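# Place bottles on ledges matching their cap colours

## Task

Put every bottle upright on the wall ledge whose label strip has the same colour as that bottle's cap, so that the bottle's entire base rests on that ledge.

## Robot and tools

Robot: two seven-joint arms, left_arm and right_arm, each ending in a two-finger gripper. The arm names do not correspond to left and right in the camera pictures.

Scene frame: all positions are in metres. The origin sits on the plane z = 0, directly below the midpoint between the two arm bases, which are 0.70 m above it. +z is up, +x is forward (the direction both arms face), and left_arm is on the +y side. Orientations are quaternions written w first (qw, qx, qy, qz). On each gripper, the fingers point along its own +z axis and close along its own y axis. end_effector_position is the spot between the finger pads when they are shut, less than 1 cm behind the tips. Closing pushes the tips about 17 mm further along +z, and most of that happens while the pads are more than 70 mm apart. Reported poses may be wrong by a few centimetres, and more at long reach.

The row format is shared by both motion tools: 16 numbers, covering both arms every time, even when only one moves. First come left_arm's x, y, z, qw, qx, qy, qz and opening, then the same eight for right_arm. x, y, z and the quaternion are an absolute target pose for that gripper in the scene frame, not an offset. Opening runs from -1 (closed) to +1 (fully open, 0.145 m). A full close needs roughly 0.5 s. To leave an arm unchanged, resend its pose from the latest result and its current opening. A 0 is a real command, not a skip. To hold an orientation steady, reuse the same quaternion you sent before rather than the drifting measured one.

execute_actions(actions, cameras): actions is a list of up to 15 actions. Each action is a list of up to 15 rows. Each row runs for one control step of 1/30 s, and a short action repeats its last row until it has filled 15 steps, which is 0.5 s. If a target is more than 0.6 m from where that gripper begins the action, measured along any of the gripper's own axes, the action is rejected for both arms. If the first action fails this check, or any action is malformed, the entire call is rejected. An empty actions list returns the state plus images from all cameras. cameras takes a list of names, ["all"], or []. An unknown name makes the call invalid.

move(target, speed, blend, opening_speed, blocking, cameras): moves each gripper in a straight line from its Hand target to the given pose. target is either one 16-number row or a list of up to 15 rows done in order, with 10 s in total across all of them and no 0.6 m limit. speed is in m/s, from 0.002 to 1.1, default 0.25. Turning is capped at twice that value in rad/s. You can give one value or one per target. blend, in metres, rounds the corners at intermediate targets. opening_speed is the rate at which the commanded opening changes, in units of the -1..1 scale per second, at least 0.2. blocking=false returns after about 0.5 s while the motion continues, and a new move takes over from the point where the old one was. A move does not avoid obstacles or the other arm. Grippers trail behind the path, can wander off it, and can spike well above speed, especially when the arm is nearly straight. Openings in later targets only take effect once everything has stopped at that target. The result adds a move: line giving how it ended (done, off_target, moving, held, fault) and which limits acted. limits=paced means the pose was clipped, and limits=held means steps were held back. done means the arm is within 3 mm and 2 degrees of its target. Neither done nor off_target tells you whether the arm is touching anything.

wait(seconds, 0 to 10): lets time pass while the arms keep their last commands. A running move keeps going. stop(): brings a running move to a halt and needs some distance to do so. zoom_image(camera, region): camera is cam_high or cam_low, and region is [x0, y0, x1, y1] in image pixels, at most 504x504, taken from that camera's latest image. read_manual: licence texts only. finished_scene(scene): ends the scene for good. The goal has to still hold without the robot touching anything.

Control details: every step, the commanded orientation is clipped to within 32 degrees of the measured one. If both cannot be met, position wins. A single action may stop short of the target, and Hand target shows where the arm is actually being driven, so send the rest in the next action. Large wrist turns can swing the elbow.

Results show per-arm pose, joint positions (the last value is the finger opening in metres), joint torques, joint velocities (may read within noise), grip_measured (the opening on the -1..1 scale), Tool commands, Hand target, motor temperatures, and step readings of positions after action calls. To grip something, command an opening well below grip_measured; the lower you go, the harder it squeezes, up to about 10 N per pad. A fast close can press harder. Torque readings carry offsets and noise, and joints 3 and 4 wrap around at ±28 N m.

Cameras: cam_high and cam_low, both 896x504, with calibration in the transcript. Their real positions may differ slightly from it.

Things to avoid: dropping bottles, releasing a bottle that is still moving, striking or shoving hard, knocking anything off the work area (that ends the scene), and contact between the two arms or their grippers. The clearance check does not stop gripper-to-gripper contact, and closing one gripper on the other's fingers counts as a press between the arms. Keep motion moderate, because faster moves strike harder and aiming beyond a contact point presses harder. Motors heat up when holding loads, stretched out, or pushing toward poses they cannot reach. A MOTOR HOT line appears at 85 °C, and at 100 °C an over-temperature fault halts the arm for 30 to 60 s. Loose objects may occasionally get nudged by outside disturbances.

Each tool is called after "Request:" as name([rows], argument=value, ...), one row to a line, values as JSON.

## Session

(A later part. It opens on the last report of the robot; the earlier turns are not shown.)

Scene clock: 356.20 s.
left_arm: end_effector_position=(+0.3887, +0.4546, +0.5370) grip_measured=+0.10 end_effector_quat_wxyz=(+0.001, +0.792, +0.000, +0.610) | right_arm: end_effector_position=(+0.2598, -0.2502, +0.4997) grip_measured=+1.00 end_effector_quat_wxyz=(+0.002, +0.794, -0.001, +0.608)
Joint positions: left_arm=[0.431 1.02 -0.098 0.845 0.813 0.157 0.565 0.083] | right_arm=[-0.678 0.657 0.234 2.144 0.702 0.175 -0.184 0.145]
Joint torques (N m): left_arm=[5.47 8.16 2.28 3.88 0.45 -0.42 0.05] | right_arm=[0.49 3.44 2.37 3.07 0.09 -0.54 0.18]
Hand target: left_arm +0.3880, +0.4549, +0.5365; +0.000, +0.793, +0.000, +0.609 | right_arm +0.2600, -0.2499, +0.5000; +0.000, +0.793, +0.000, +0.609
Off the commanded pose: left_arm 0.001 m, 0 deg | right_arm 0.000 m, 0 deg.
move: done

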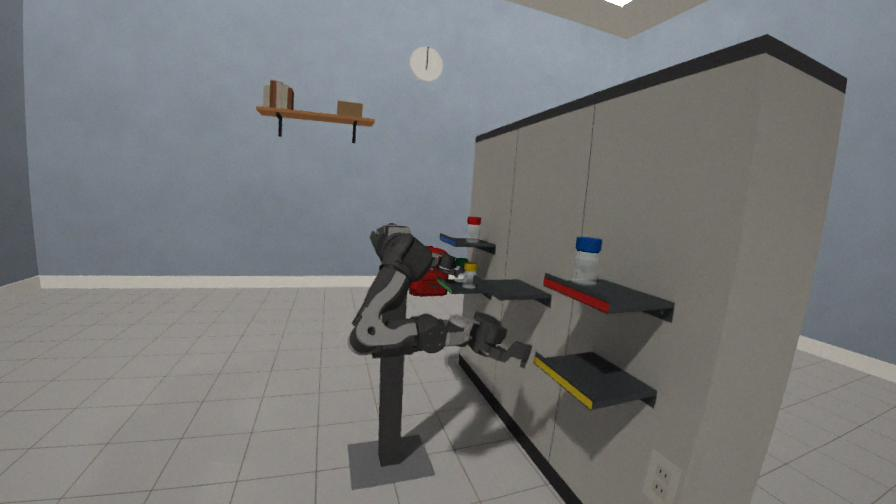

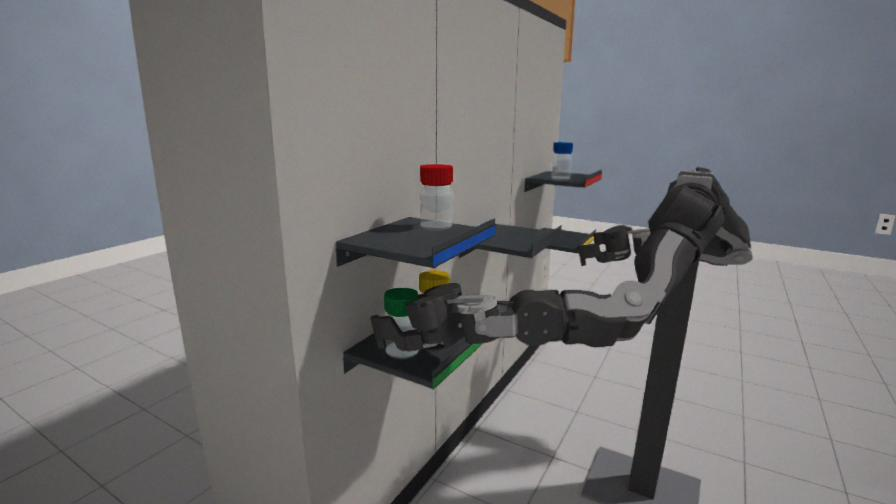

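Request:
move([
  [0.25,0.455,0.55,0,0.7933,0,0.6087,0.1,0.26,-0.25,0.5,0,0.7933,0,0.6087,1],
  [0.25,0.345,0.55,0,0.7933,0,0.6087,0.1,0.26,-0.25,0.5,0,0.7933,0,0.6087,1],
  [0.33,0.345,0.545,0,0.7933,0,0.6087,0.1,0.26,-0.25,0.5,0,0.7933,0,0.6087,1],
], cameras=["all"], speed=0.2)

Request:
zoom_image(camera="cam_low", region=[370, 250, 530, 390])

Request:
zoom_image(camera="cam_high", region=[430, 230, 510, 310])

Scene clock: 390.13 s.
left_arm: end_effector_position=(+0.3306, +0.3439, +0.5481) grip_measured=+0.10 end_effector_quat_wxyz=(+0.002, +0.790, -0.003, +0.613) | right_arm: end_effector_position=(+0.2598, -0.2502, +0.4997) grip_measured=+1.00 end_effector_quat_wxyz=(+0.002, +0.794, -0.001, +0.608)
Joint positions: left_arm=[-0.316 0.915 0.376 1.75 0.936 0.343 0.091 0.083] | right_arm=[-0.678 0.657 0.234 2.144 0.702 0.175 -0.184 0.145]
Joint torques (N m): left_arm=[3.23 5.79 2.09 2.65 0.12 -0.53 -0.04] | right_arm=[0.49 3.52 2.41 3.11 0.06 -0.55 0.18]
Motor temperatures (°C): left_arm=[26 26 25 23 22 24 21] | right_arm=[21 23 23 21 20 21 21]
Hand target: left_arm +0.3300, +0.3450, +0.5451; +0.000, +0.793, +0.000, +0.609 | right_arm +0.2600, -0.2499, +0.5000; +0.000, +0.793, +0.000, +0.609
Off the commanded pose: left_arm 0.003 m, 1 deg | right_arm 0.000 m, 0 deg.
move: done

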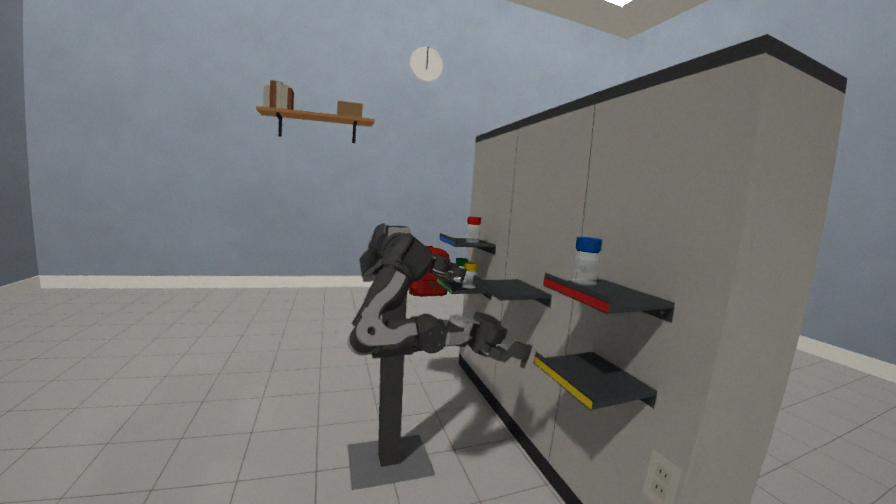

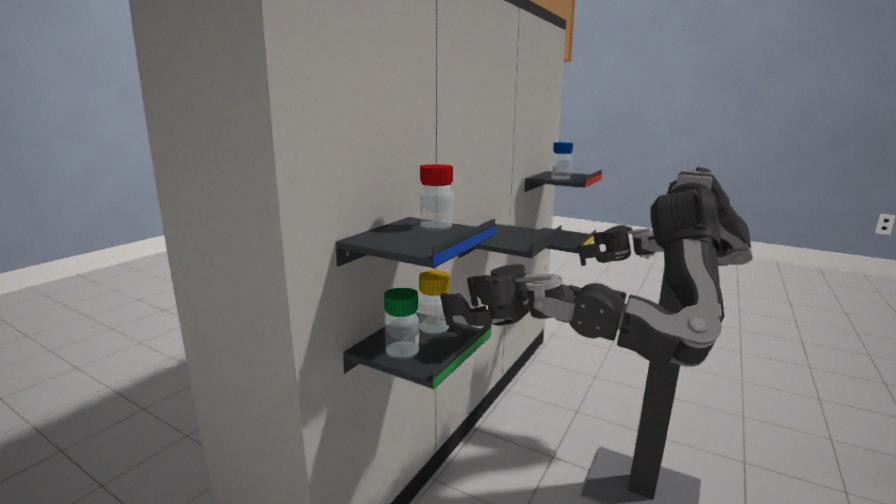

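Scaled by 3.150 from the camera's 896x504 image, which has a finer 1280x720 frame.

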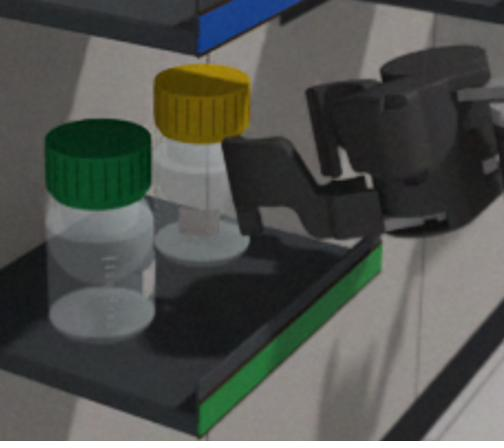

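Scaled by 6.300 from the camera's 896x504 image, which has a finer 1280x720 frame.

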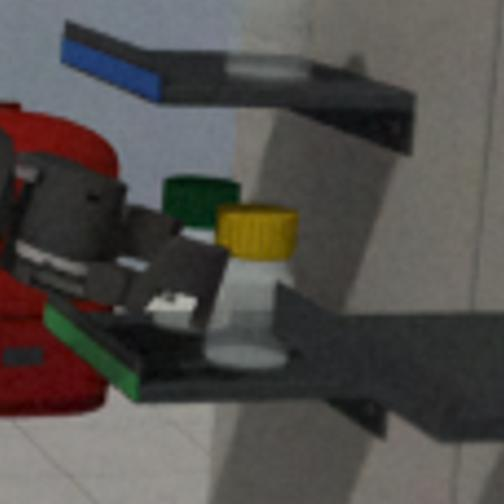

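Request:
move([
  [0.391,0.345,0.5375,0,0.7933,0,0.6087,0.1,0.26,-0.25,0.5,0,0.7933,0,0.6087,1],
], cameras=["all"], speed=0.1)

Request:
zoom_image(camera="cam_low", region=[370, 250, 530, 390])

Request:
zoom_image(camera="cam_high", region=[430, 230, 510, 310])

Scene clock: 403.80 s.
left_arm: end_effector_position=(+0.3913, +0.3458, +0.5405) grip_measured=+0.10 end_effector_quat_wxyz=(-0.002, +0.792, +0.001, +0.611) | right_arm: end_effector_position=(+0.2598, -0.2502, +0.4997) grip_measured=+1.00 end_effector_quat_wxyz=(+0.002, +0.794, -0.001, +0.608)
Joint positions: left_arm=[0.143 0.907 0.011 1.471 0.874 0.345 0.086 0.083] | right_arm=[-0.678 0.657 0.234 2.144 0.702 0.175 -0.184 0.145]
Joint torques (N m): left_arm=[5.53 5.95 1.88 2.73 0.14 -0.68 0.23] | right_arm=[0.57 3.6 2.36 3.17 0.09 -0.52 0.2]
Hand target: left_arm +0.3910, +0.3450, +0.5375; +0.000, +0.793, +0.000, +0.609 | right_arm +0.2600, -0.2499, +0.5000; +0.000, +0.793, +0.000, +0.609
Off the commanded pose: left_arm 0.003 m, 0 deg | right_arm 0.000 m, 0 deg.
move: done

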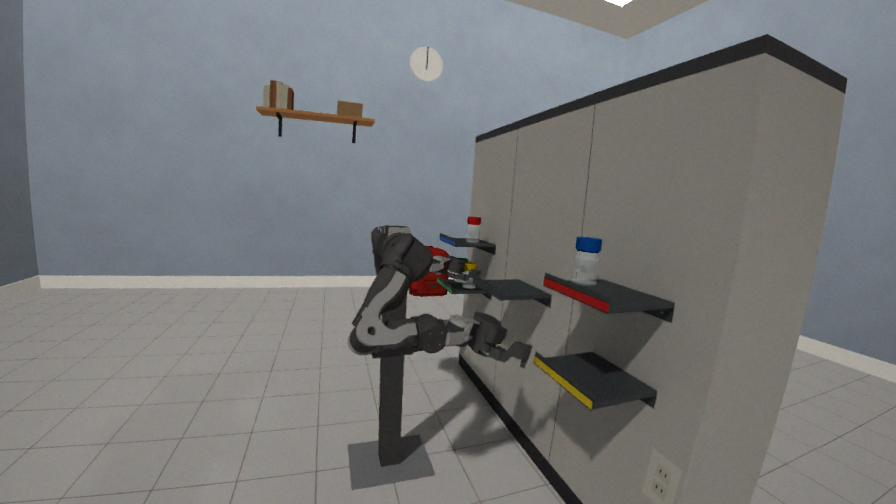

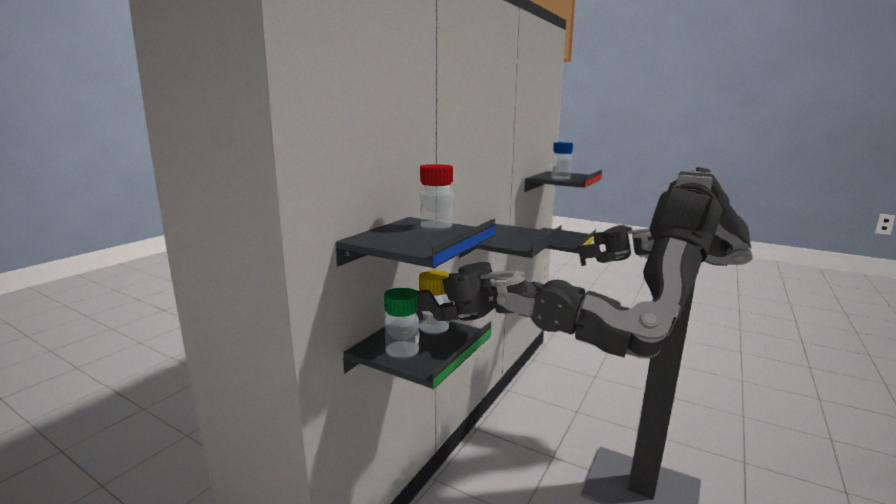

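Scaled by 3.150 from the camera's 896x504 image, which has a finer 1280x720 frame.

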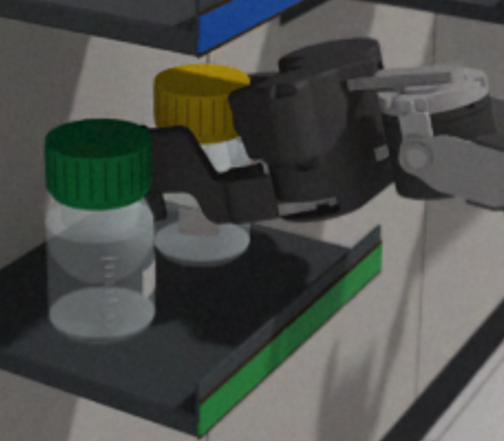

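Scaled by 6.300 from the camera's 896x504 image, which has a finer 1280x720 frame.

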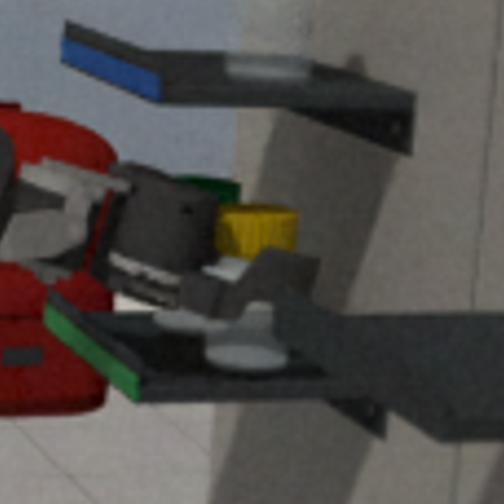

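Request:
move([
  [0.391,0.345,0.5375,0,0.7933,0,0.6087,-0.6,0.26,-0.25,0.5,0,0.7933,0,0.6087,1],
], opening_speed=0.8)

Request:
move([
  [0.391,0.345,0.572,0,0.7933,0,0.6087,-0.6,0.26,-0.25,0.5,0,0.7933,0,0.6087,1],
  [0.25,0.345,0.575,0,0.7933,0,0.6087,-0.6,0.26,-0.25,0.5,0,0.7933,0,0.6087,1],
], cameras=["all"], speed=0.15, blend=0.01)

Request:
zoom_image(camera="cam_low", region=[320, 150, 600, 410])

Scene clock: 414.70 s.
left_arm: end_effector_position=(+0.3913, +0.3461, +0.5405) grip_measured=-0.27 end_effector_quat_wxyz=(-0.003, +0.791, +0.001, +0.611) | right_arm: end_effector_position=(+0.2598, -0.2502, +0.4997) grip_measured=+1.00 end_effector_quat_wxyz=(+0.002, +0.794, -0.001, +0.608)
Joint positions: left_arm=[0.143 0.907 0.011 1.471 0.871 0.343 0.087 0.055] | right_arm=[-0.678 0.657 0.234 2.144 0.702 0.175 -0.184 0.145]
Joint torques (N m): left_arm=[5.53 5.79 1.99 2.88 0.2 -0.66 0.22] | right_arm=[0.46 3.44 2.5 3.08 0.1 -0.55 0.2]
Hand target: left_arm +0.3910, +0.3450, +0.5376; +0.000, +0.793, +0.000, +0.609 | right_arm +0.2600, -0.2499, +0.5000; +0.000, +0.793, +0.000, +0.609
Off the commanded pose: left_arm 0.003 m, 0 deg | right_arm 0.000 m, 0 deg.
move: done

Scene clock: 416.27 s.
left_arm: end_effector_position=(+0.2490, +0.3463, +0.5709) grip_measured=-0.27 end_effector_quat_wxyz=(+0.000, +0.798, +0.004, +0.602) | right_arm: end_effector_position=(+0.2598, -0.2502, +0.4997) grip_measured=+1.00 end_effector_quat_wxyz=(+0.002, +0.794, -0.001, +0.608)
Joint positions: left_arm=[-0.759 0.713 0.88 2.043 0.949 0.458 0.241 0.055] | right_arm=[-0.678 0.657 0.234 2.144 0.702 0.175 -0.184 0.145]
Joint torques (N m): left_arm=[1.38 4.63 3.15 3.86 0.23 -0.89 0.26] | right_arm=[0.54 3.63 2.45 3.15 0.08 -0.55 0.2]
Hand target: left_arm +0.2500, +0.3450, +0.5750; +0.000, +0.793, +0.000, +0.609 | right_arm +0.2600, -0.2499, +0.5000; +0.000, +0.793, +0.000, +0.609
Off the commanded pose: left_arm 0.004 m, 1 deg | right_arm 0.000 m, 0 deg.
move: off_target (left_arm)

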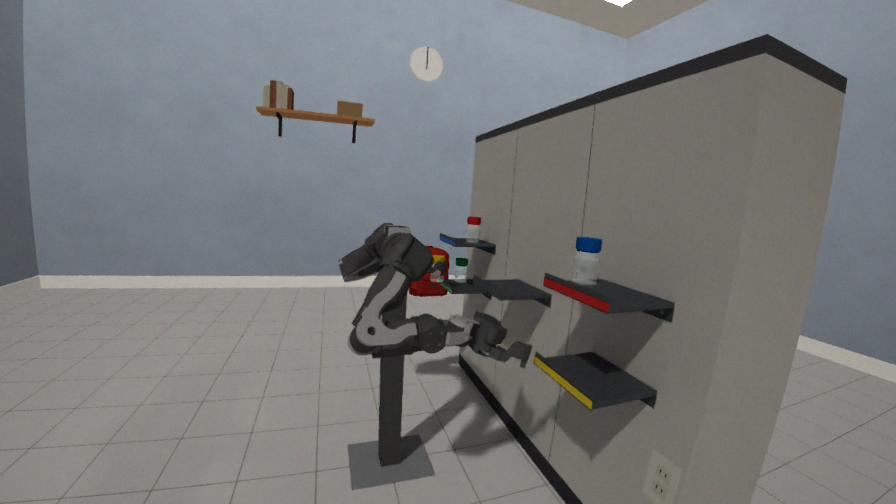

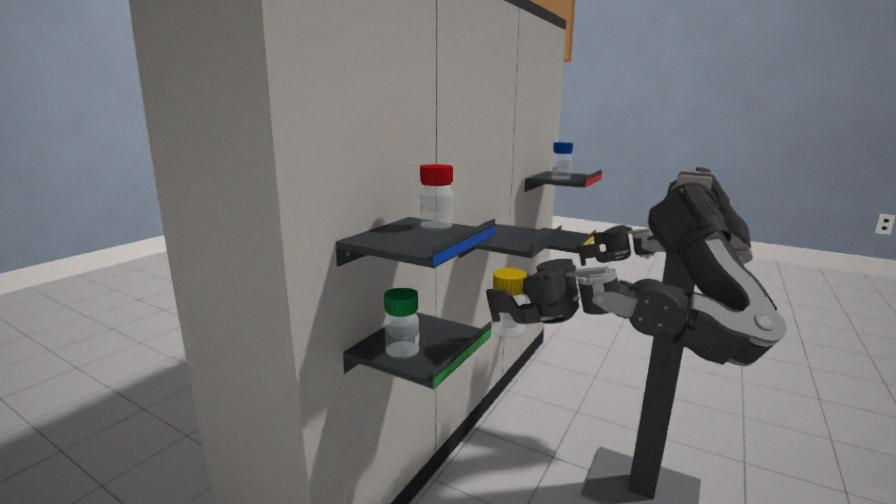

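Scaled by 1.800 from the camera's 896x504 image, which has a finer 1280x720 frame.

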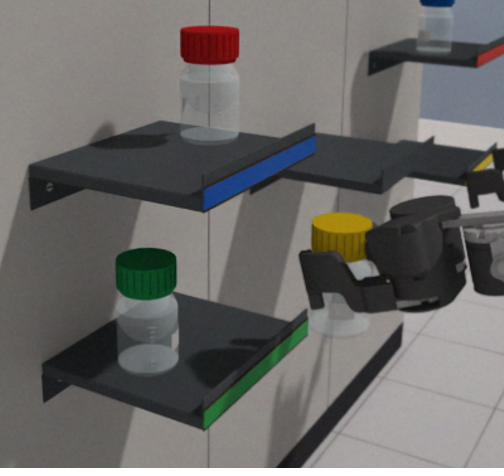

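Request:
move([
  [0.26,0.18,0.665,0.1575,0.7663,-0.2053,0.588,-0.6,0.26,-0.25,0.45,0,0.7933,0,0.6087,1],
  [0.30,0.055,0.672,0.1575,0.7663,-0.2053,0.588,-0.6,0.26,-0.27,0.45,0,0.7933,0,0.6087,1],
  [0.39,0.005,0.662,0.1575,0.7663,-0.2053,0.588,-0.6,0.26,-0.3,0.45,0,0.7933,0,0.6087,1],
  [0.39,0.005,0.64,0.1575,0.7663,-0.2053,0.588,-0.6,0.26,-0.3,0.45,0,0.7933,0,0.6087,1],
], cameras=["all"], speed=0.15, blend=[0.02,0.02,0,0])

Request:
zoom_image(camera="cam_low", region=[420, 150, 620, 290])

Request:
zoom_image(camera="cam_high", region=[430, 210, 560, 340])

Scene clock: 431.83 s.
left_arm: end_effector_position=(+0.3894, +0.0057, +0.6358) grip_measured=-0.27 end_effector_quat_wxyz=(+0.154, +0.771, -0.207, +0.582) | right_arm: end_effector_position=(+0.2599, -0.2995, +0.4492) grip_measured=+1.00 end_effector_quat_wxyz=(+0.001, +0.794, -0.001, +0.607)
Joint positions: left_arm=[0.975 0.481 -0.902 1.844 1.3 0.678 -0.655 0.055] | right_arm=[-0.657 0.731 0.201 1.799 0.754 -0.089 -0.009 0.145]
Joint torques (N m): left_arm=[9.67 -0.25 3.3 2.41 -0.23 -0.81 0.26] | right_arm=[0.65 4.79 3.45 2.78 0.17 -0.56 0.2]
Hand target: left_arm +0.3899, +0.0050, +0.6399; +0.158, +0.766, -0.205, +0.588 | right_arm +0.2601, -0.3000, +0.4501; +0.000, +0.793, +0.000, +0.609
Off the commanded pose: left_arm 0.004 m, 1 deg | right_arm 0.001 m, 0 deg.
move: off_target (left_arm)

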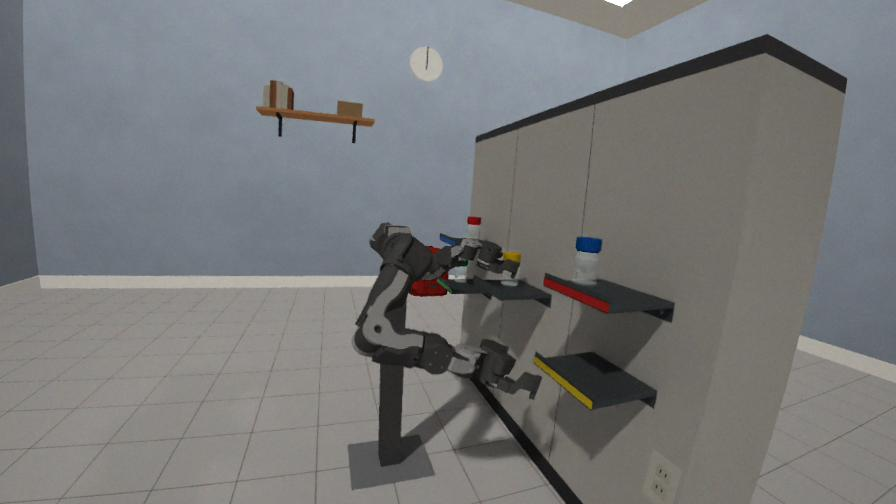

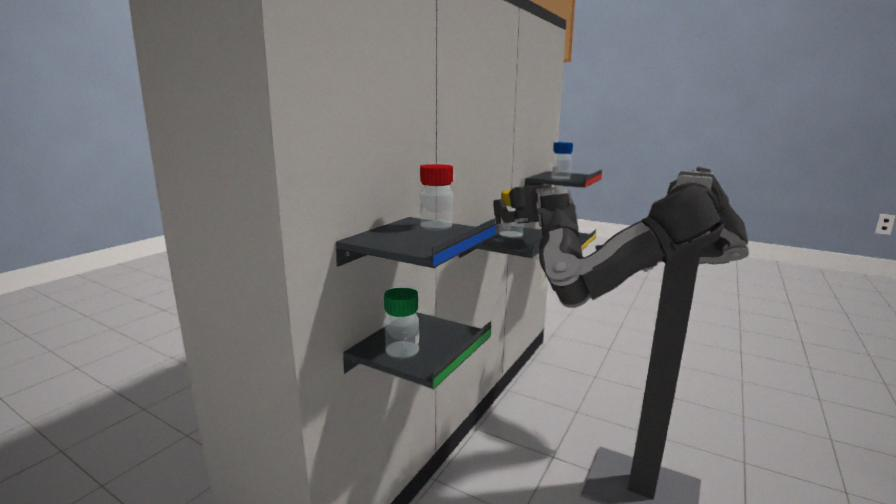

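Scaled by 2.520 from the camera's 896x504 image, which has a finer 1280x720 frame.

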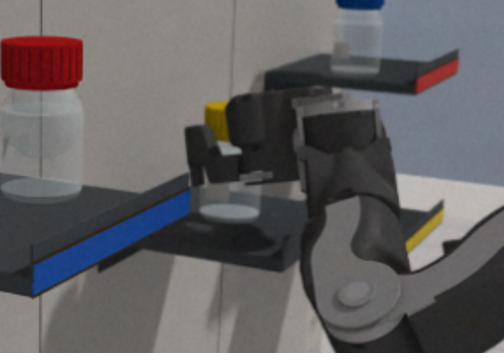

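Scaled by 3.877 from the camera's 896x504 image, which has a finer 1280x720 frame.

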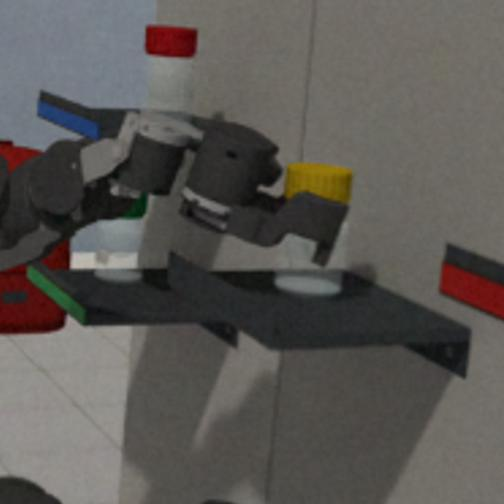

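Request:
move([
  [0.39,0.005,0.622,0.1575,0.7663,-0.2053,0.588,-0.6,0.26,-0.3,0.45,0,0.7933,0,0.6087,1],
], speed=0.03)

Scene clock: 436.27 s.
left_arm: end_effector_position=(+0.3908, +0.0054, +0.6315) grip_measured=-0.27 end_effector_quat_wxyz=(+0.159, +0.758, -0.200, +0.601) | right_arm: end_effector_position=(+0.2599, -0.2995, +0.4492) grip_measured=+1.00 end_effector_quat_wxyz=(+0.001, +0.794, -0.001, +0.607)
Joint positions: left_arm=[0.947 0.494 -0.927 1.843 1.237 0.596 -0.622 0.055] | right_arm=[-0.657 0.731 0.201 1.799 0.754 -0.089 -0.009 0.145]
Joint torques (N m): left_arm=[6.71 0.65 1.11 1.09 0.09 -0.16 0.25] | right_arm=[0.44 4.71 3.4 2.81 0.19 -0.56 0.21]
Hand target: left_arm +0.3899, +0.0050, +0.6220; +0.158, +0.766, -0.205, +0.588 | right_arm +0.2600, -0.3000, +0.4501; +0.000, +0.793, +0.000, +0.609
Off the commanded pose: left_arm 0.010 m, 2 deg | right_arm 0.001 m, 0 deg.
move: off_target (left_arm)

Request:
move([
  [0.39,0.005,0.631,0.1575,0.7663,-0.2053,0.588,-0.6,0.26,-0.3,0.45,0,0.7933,0,0.6087,1],
], speed=0.05)

Request:
move([
  [0.39,0.005,0.631,0.1575,0.7663,-0.2053,0.588,0.3,0.26,-0.3,0.45,0,0.7933,0,0.6087,1],
], opening_speed=0.6)

Request:
move([
  [0.29,0.063,0.665,0.1575,0.7663,-0.2053,0.588,0.3,0.26,-0.3,0.45,0,0.7933,0,0.6087,1],
  [0.26,0.2,0.665,0.1575,0.7663,-0.2053,0.588,0.3,0.26,-0.3,0.45,0,0.7933,0,0.6087,1],
], cameras=["all"], blend=0.02)

Request:
zoom_image(camera="cam_low", region=[450, 120, 620, 270])

Request:
zoom_image(camera="cam_high", region=[460, 220, 680, 420])

Scene clock: 447.80 s.
left_arm: end_effector_position=(+0.3899, +0.0049, +0.6324) grip_measured=-0.27 end_effector_quat_wxyz=(+0.159, +0.764, -0.204, +0.591) | right_arm: end_effector_position=(+0.2599, -0.2995, +0.4492) grip_measured=+1.00 end_effector_quat_wxyz=(+0.001, +0.794, -0.001, +0.607)
Joint positions: left_arm=[0.965 0.494 -0.927 1.843 1.272 0.623 -0.633 0.055] | right_arm=[-0.657 0.731 0.201 1.799 0.754 -0.089 -0.009 0.145]
Joint torques (N m): left_arm=[8.95 -0.07 2.63 1.96 0.03 -0.3 0] | right_arm=[0.49 4.84 3.43 2.78 0.19 -0.54 0.19]
Hand target: left_arm +0.3900, +0.0051, +0.6309; +0.158, +0.766, -0.205, +0.588 | right_arm +0.2600, -0.3000, +0.4501; +0.000, +0.793, +0.000, +0.609
Off the commanded pose: left_arm 0.001 m, 1 deg | right_arm 0.001 m, 0 deg.
move: done

Scene clock: 449.50 s.
left_arm: end_effector_position=(+0.3896, +0.0048, +0.6316) grip_measured=+0.30 end_effector_quat_wxyz=(+0.159, +0.765, -0.206, +0.589) | right_arm: end_effector_position=(+0.2599, -0.2995, +0.4492) grip_measured=+1.00 end_effector_quat_wxyz=(+0.001, +0.794, -0.001, +0.607)
Joint positions: left_arm=[0.966 0.494 -0.927 1.843 1.275 0.628 -0.633 0.098] | right_arm=[-0.657 0.731 0.201 1.799 0.754 -0.089 -0.009 0.145]
Joint torques (N m): left_arm=[8.82 -0.12 2.71 1.98 -0.07 -0.47 0.02] | right_arm=[0.36 4.84 3.4 2.81 0.17 -0.54 0.22]
Hand target: left_arm +0.3900, +0.0051, +0.6311; +0.157, +0.766, -0.205, +0.588 | right_arm +0.2600, -0.3000, +0.4501; +0.000, +0.793, +0.000, +0.609
Off the commanded pose: left_arm 0.001 m, 0 deg | right_arm 0.001 m, 0 deg.
move: done

Scene clock: 451.17 s.
left_arm: end_effector_position=(+0.2599, +0.2002, +0.6645) grip_measured=+0.30 end_effector_quat_wxyz=(+0.157, +0.767, -0.204, +0.588) | right_arm: end_effector_position=(+0.2599, -0.2995, +0.4492) grip_measured=+1.00 end_effector_quat_wxyz=(+0.001, +0.794, -0.001, +0.607)
Joint positions: left_arm=[-0.522 1.058 0.878 2.311 1.36 0.762 0.193 0.098] | right_arm=[-0.657 0.731 0.201 1.799 0.754 -0.089 -0.009 0.145]
Joint torques (N m): left_arm=[2.28 5 2.11 0.62 0.16 -0.68 0.24] | right_arm=[0.33 4.81 3.49 2.81 0.21 -0.55 0.18]
Hand target: left_arm +0.2600, +0.1999, +0.6650; +0.158, +0.766, -0.205, +0.588 | right_arm +0.2600, -0.3000, +0.4501; +0.000, +0.793, +0.000, +0.609
Off the commanded pose: left_arm 0.001 m, 0 deg | right_arm 0.001 m, 0 deg.
move: done

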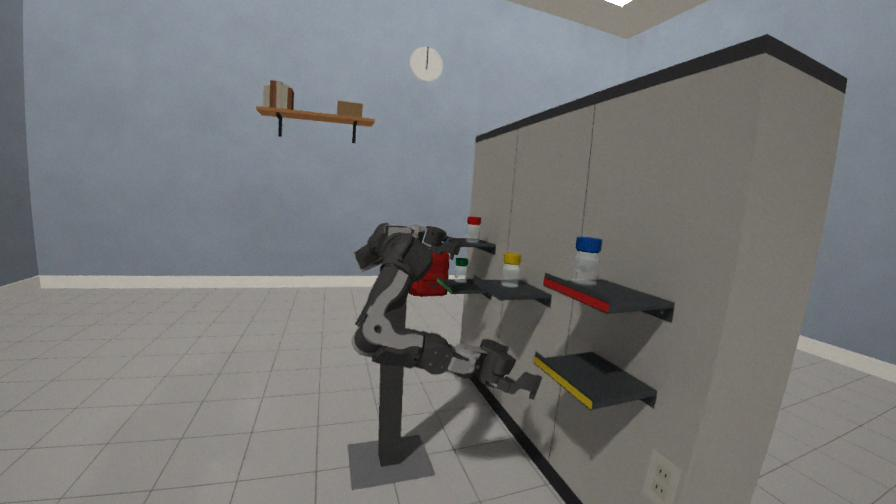

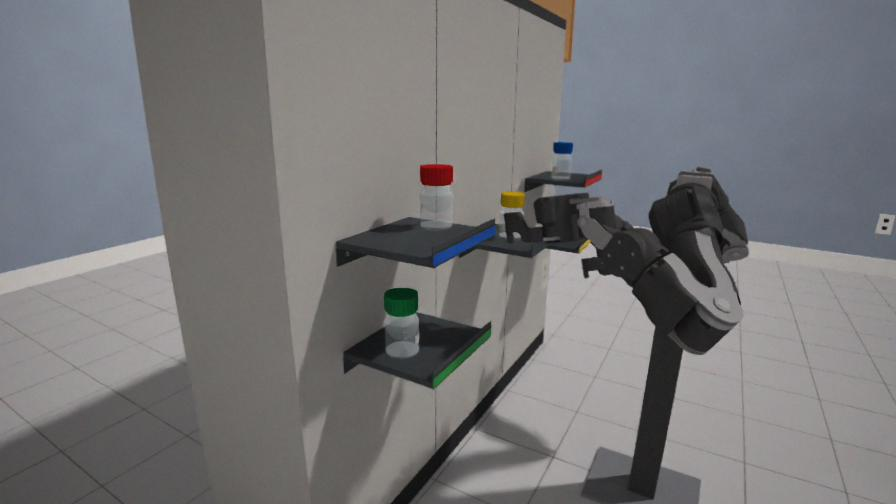

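Scaled by 2.965 from the camera's 896x504 image, which has a finer 1280x720 frame.

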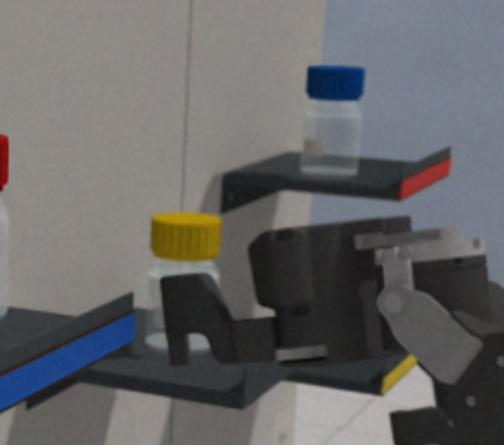

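Scaled by 2.291 from the camera's 896x504 image, which has a finer 1280x720 frame.

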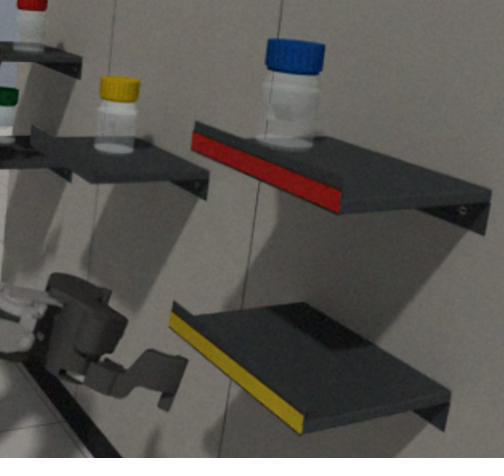

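Request:
move([
  [0.26,0.25,0.665,0.1575,0.7663,-0.2053,0.588,0.3,0.25,-0.2,0.6,-0.1575,0.7663,0.2053,0.588,1],
  [0.26,0.3,0.66,0.1575,0.7663,-0.2053,0.588,0.3,0.315,-0.043,0.645,-0.1575,0.7663,0.2053,0.588,1],
], cameras=["all"], blend=0.02)

Request:
zoom_image(camera="cam_low", region=[450, 120, 620, 270])

Request:
zoom_image(camera="cam_high", region=[430, 210, 560, 340])

Scene clock: 465.90 s.
left_arm: end_effector_position=(+0.2504, +0.2822, +0.6648) grip_measured=+0.28 end_effector_quat_wxyz=(+0.197, +0.751, -0.231, +0.586) | right_arm: end_effector_position=(+0.3068, -0.0553, +0.6470) grip_measured=+1.00 end_effector_quat_wxyz=(-0.244, +0.699, +0.321, +0.591)
Joint positions: left_arm=[-0.728 1.049 1.133 1.906 1.114 0.602 0.863 0.096] | right_arm=[-1.311 1.998 1.163 2.191 1.559 -0.012 -0.201 0.145]
Joint torques (N m): left_arm=[1.67 6.03 2.77 -3.12 -0.6 -0.2 -1.61] | right_arm=[4 0.86 4.92 0.23 0.05 -0.34 0.17]
Hand target: left_arm +0.2583, +0.3002, +0.6603; +0.158, +0.766, -0.206, +0.588 | right_arm +0.3064, -0.0546, +0.6477; -0.246, +0.698, +0.322, +0.590
Off the commanded pose: left_arm 0.021 m, 6 deg | right_arm 0.015 m, 18 deg.
joint sent to its limit (right arm) — joint 1 (shoulder pitch), lower limit; joint 2 (shoulder roll), upper limit; joint 5 (forearm roll), upper limit. The joint targets are off in position and orientation.
move: off_target (left_arm, right_arm)

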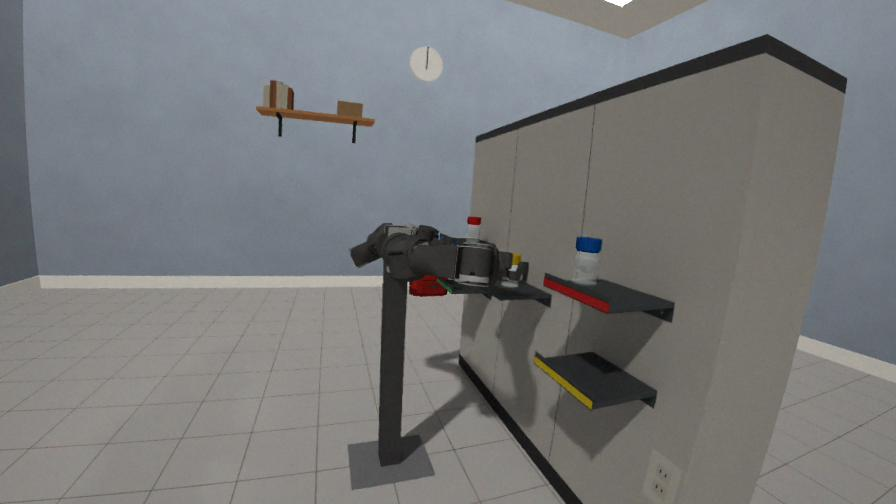

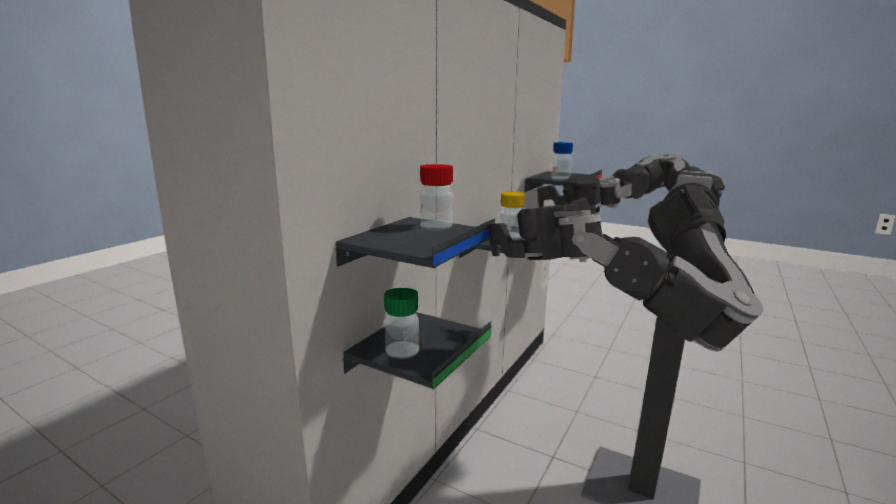

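Scaled by 2.965 from the camera's 896x504 image, which has a finer 1280x720 frame.

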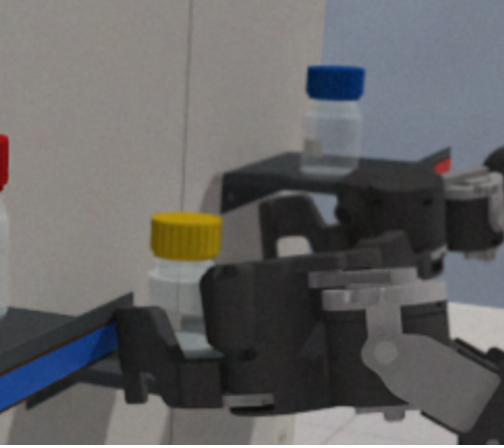

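Scaled by 3.877 from the camera's 896x504 image, which has a finer 1280x720 frame.

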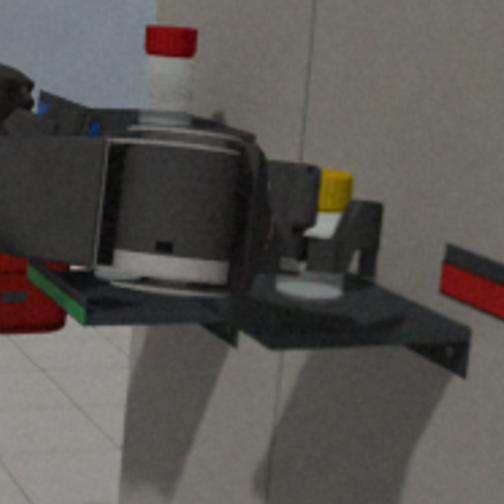

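Request:
move([
  [0.235,0.25,0.66,0.1575,0.7663,-0.2053,0.588,0.3,0.25,-0.17,0.6,0,0.7933,0,0.6087,1],
  [0.225,0.25,0.66,0.1575,0.7663,-0.2053,0.588,0.3,0.27,-0.22,0.45,0,0.7933,0,0.6087,1],
], cameras=["all"])

Scene clock: 480.43 s.
left_arm: end_effector_position=(+0.2259, +0.2504, +0.6599) grip_measured=+0.30 end_effector_quat_wxyz=(+0.156, +0.767, -0.205, +0.588) | right_arm: end_effector_position=(+0.2689, -0.2245, +0.4508) grip_measured=+1.00 end_effector_quat_wxyz=(-0.061, +0.869, +0.059, +0.487)
Joint positions: left_arm=[-0.764 0.874 1.215 2.205 1.141 0.738 0.667 0.098] | right_arm=[-1.311 1.995 0.201 2.028 1.559 -0.644 -0.515 0.145]
Joint velocities: left_arm=[-0.011 0.055 -0.002 -0.002 -0.168 -0.037 -0.037 0] | right_arm=[within noise]
Joint torques (N m): left_arm=[0.3 3.52 2.63 1.58 0.35 -0.47 0.24] | right_arm=[3.15 2.02 3.28 0.79 -0.12 -0.14 0.78]
Hand target: left_arm +0.2250, +0.2500, +0.6600; +0.157, +0.766, -0.205, +0.588 | right_arm +0.2695, -0.2206, +0.4510; -0.070, +0.869, +0.067, +0.486
Off the commanded pose: left_arm 0.001 m, 0 deg | right_arm 0.005 m, 19 deg.
joint sent to its limit (right arm) — joint 1 (shoulder pitch), lower limit; joint 2 (shoulder roll), upper limit; joint 5 (forearm roll), upper limit. The joint targets are off in orientation, not in position.
move: off_target (right_arm)

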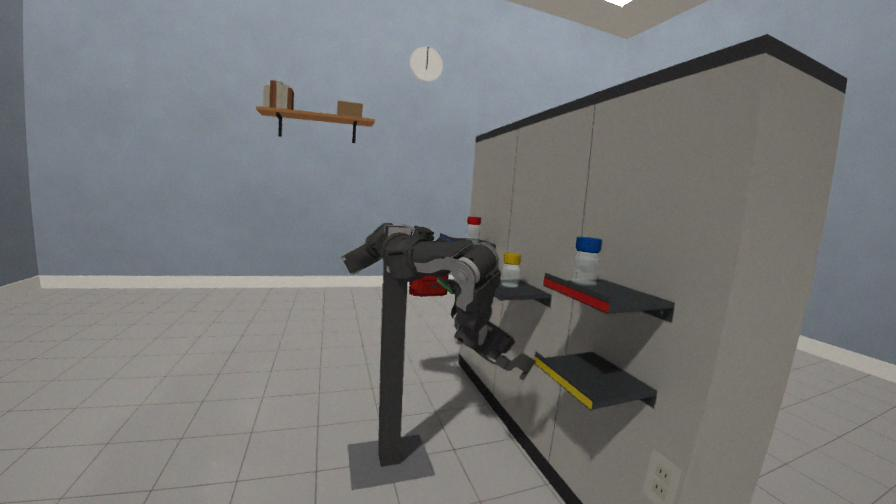

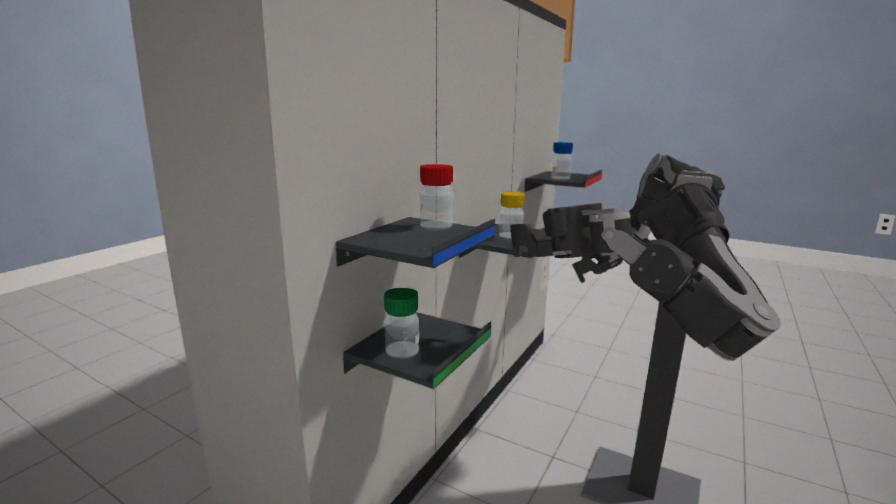

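Request:
move([
  [0.225,0.25,0.66,0.1575,0.7663,-0.2053,0.588,0.3,0.25,-0.22,0.17,0,0.985,0,0.173,1],
  [0.225,0.25,0.66,0.1575,0.7663,-0.2053,0.588,0.3,0.27,-0.2,0.42,0,0.7933,0,0.6087,1],
], cameras=["all"])

Scene clock: 494.90 s.
left_arm: end_effector_position=(+0.2259, +0.2504, +0.6599) grip_measured=+0.30 end_effector_quat_wxyz=(+0.156, +0.767, -0.205, +0.588) | right_arm: end_effector_position=(+0.2651, -0.2026, +0.4252) grip_measured=+1.00 end_effector_quat_wxyz=(-0.118, +0.901, +0.219, +0.356)
Joint positions: left_arm=[-0.764 0.874 1.215 2.205 1.141 0.738 0.667 0.098] | right_arm=[-1.311 1.998 0.339 1.898 1.559 -0.196 -0.147 0.145]
Joint torques (N m): left_arm=[0.3 3.52 2.63 1.58 0.35 -0.48 0.24] | right_arm=[3.63 1.44 3.34 0.77 0.09 -0.38 -0.11]
Hand target: left_arm +0.2250, +0.2500, +0.6600; +0.157, +0.766, -0.205, +0.588 | right_arm +0.2666, -0.2030, +0.4259; -0.116, +0.900, +0.217, +0.359
Off the commanded pose: left_arm 0.001 m, 0 deg | right_arm 0.008 m, 43 deg; orientation clipped.
joint sent to its limit (right arm) — joint 1 (shoulder pitch), lower limit; joint 2 (shoulder roll), upper limit; joint 5 (forearm roll), upper limit. The joint targets are off in position and orientation.
move: off_target (right_arm); limits=paced

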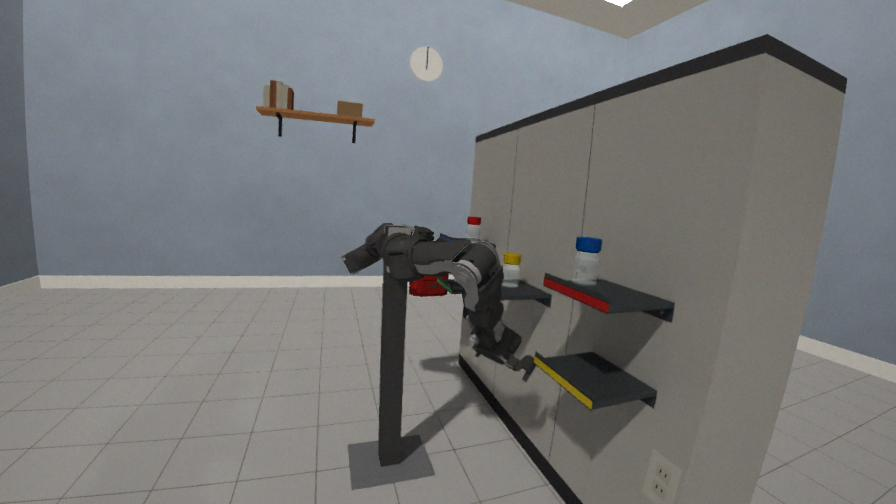

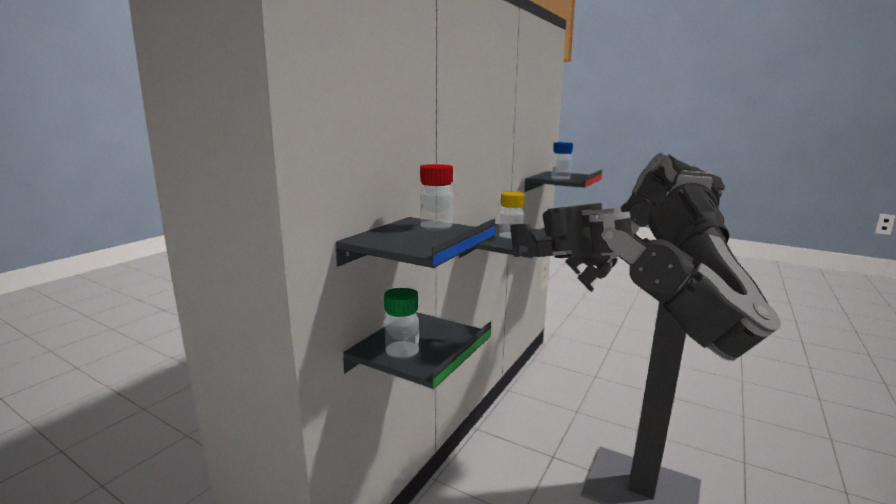

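Request:
move([
  [0.225,0.25,0.66,0.1575,0.7663,-0.2053,0.588,0.3,0.15,-0.4,0.4,0.515,0.857,0,0,1],
  [0.225,0.25,0.66,0.1575,0.7663,-0.2053,0.588,0.3,0.05,-0.63,0.45,0.515,0.857,0,0,1],
], cameras=["all"])

Scene clock: 531.60 s.
left_arm: end_effector_position=(+0.2259, +0.2504, +0.6599) grip_measured=+0.30 end_effector_quat_wxyz=(+0.156, +0.767, -0.205, +0.588) | right_arm: end_effector_position=(+0.0505, -0.6303, +0.4512) grip_measured=+1.00 end_effector_quat_wxyz=(+0.518, +0.856, +0.000, +0.000)
Joint positions: left_arm=[-0.764 0.874 1.215 2.205 1.141 0.738 0.667 0.098] | right_arm=[-1.275 1.4 0.307 1.051 1.093 0.42 -0.464 0.145]
Joint torques (N m): left_arm=[0.3 3.49 2.62 1.58 0.35 -0.47 0.24] | right_arm=[0.7 3.1 1.11 -1.39 -0.06 -0.07 -0.24]
Hand target: left_arm +0.2250, +0.2500, +0.6600; +0.157, +0.766, -0.205, +0.588 | right_arm +0.0499, -0.6300, +0.4500; +0.515, +0.857, +0.000, +0.000
Off the commanded pose: left_arm 0.001 m, 0 deg | right_arm 0.001 m, 0 deg.
move: done

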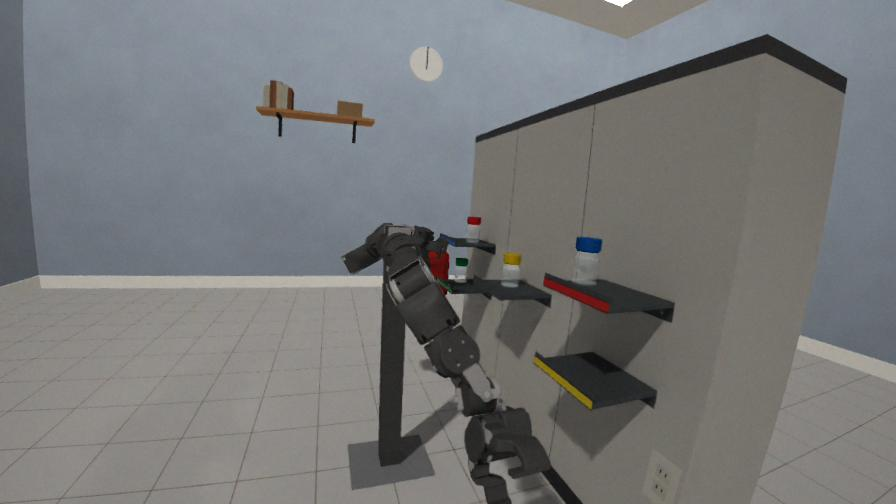

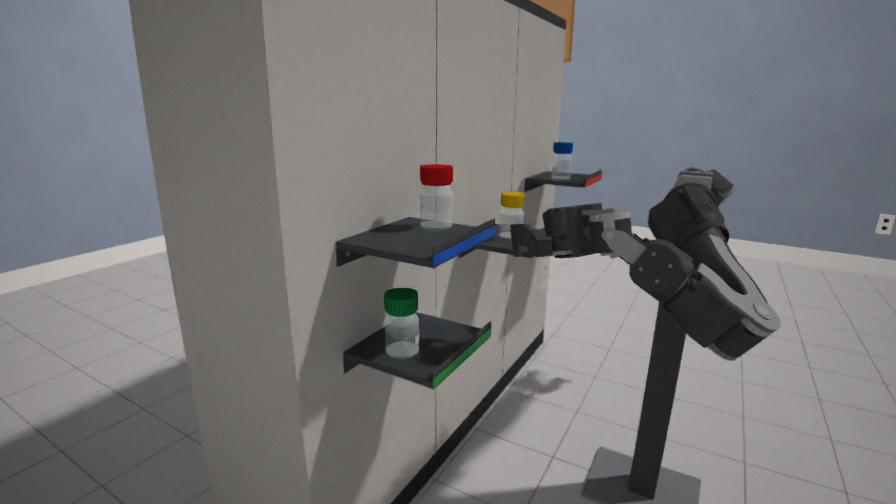

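Request:
move([
  [0.225,0.25,0.66,0.1575,0.7663,-0.2053,0.588,0.3,0.1,-0.45,0.22,0.2,0.98,0,0,1],
  [0.225,0.25,0.66,0.1575,0.7663,-0.2053,0.588,0.3,0.15,-0.22,0.15,0,1,0,0,1],
  [0.225,0.25,0.66,0.1575,0.7663,-0.2053,0.588,0.3,0.3,-0.2,0.3,0,0.9239,0,0.3827,1],
  [0.225,0.25,0.66,0.1575,0.7663,-0.2053,0.588,0.3,0.27,-0.2,0.42,0,0.7933,0,0.6087,1],
], cameras=["all"], speed=0.35)

Scene clock: 543.43 s.
left_arm: end_effector_position=(+0.2259, +0.2504, +0.6599) grip_measured=+0.30 end_effector_quat_wxyz=(+0.156, +0.767, -0.205, +0.588) | right_arm: end_effector_position=(+0.2694, -0.1986, +0.4182) grip_measured=+1.00 end_effector_quat_wxyz=(-0.003, +0.796, +0.002, +0.606)
Joint positions: left_arm=[-0.764 0.874 1.215 2.205 1.141 0.738 0.667 0.098] | right_arm=[-0.419 0.642 -0.313 1.838 0.547 -0.103 -0.403 0.145]
Joint torques (N m): left_arm=[0.3 3.49 2.63 1.58 0.35 -0.47 0.24] | right_arm=[1.09 2.99 2.59 4.05 -0.19 -0.53 -0.12]
Hand target: left_arm +0.2250, +0.2500, +0.6600; +0.157, +0.766, -0.205, +0.588 | right_arm +0.2700, -0.2000, +0.4200; +0.000, +0.793, +0.000, +0.609
Off the commanded pose: left_arm 0.001 m, 0 deg | right_arm 0.002 m, 1 deg.
move: done

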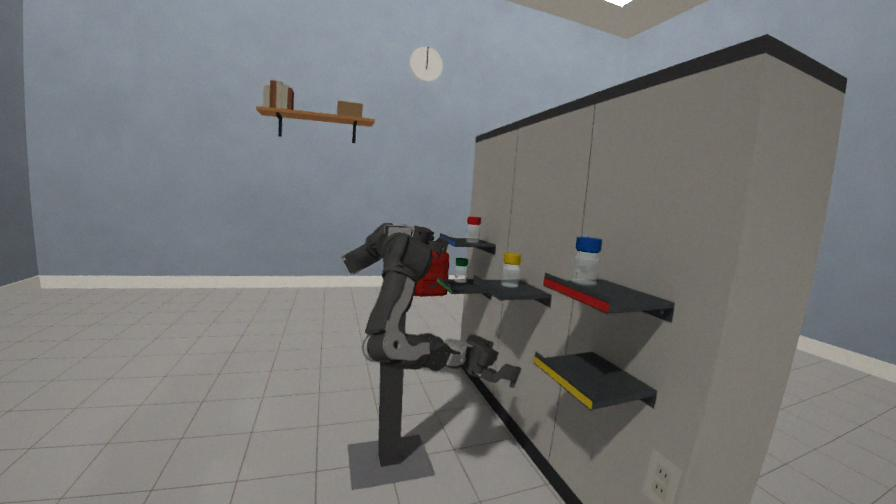

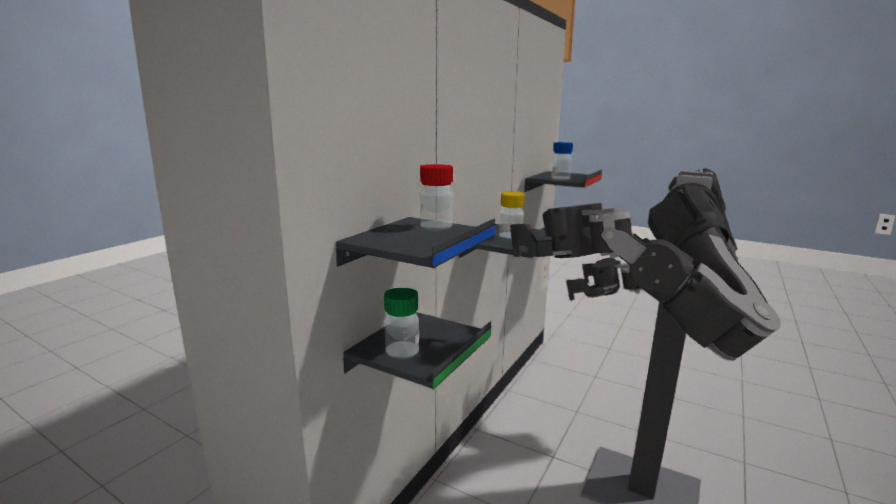

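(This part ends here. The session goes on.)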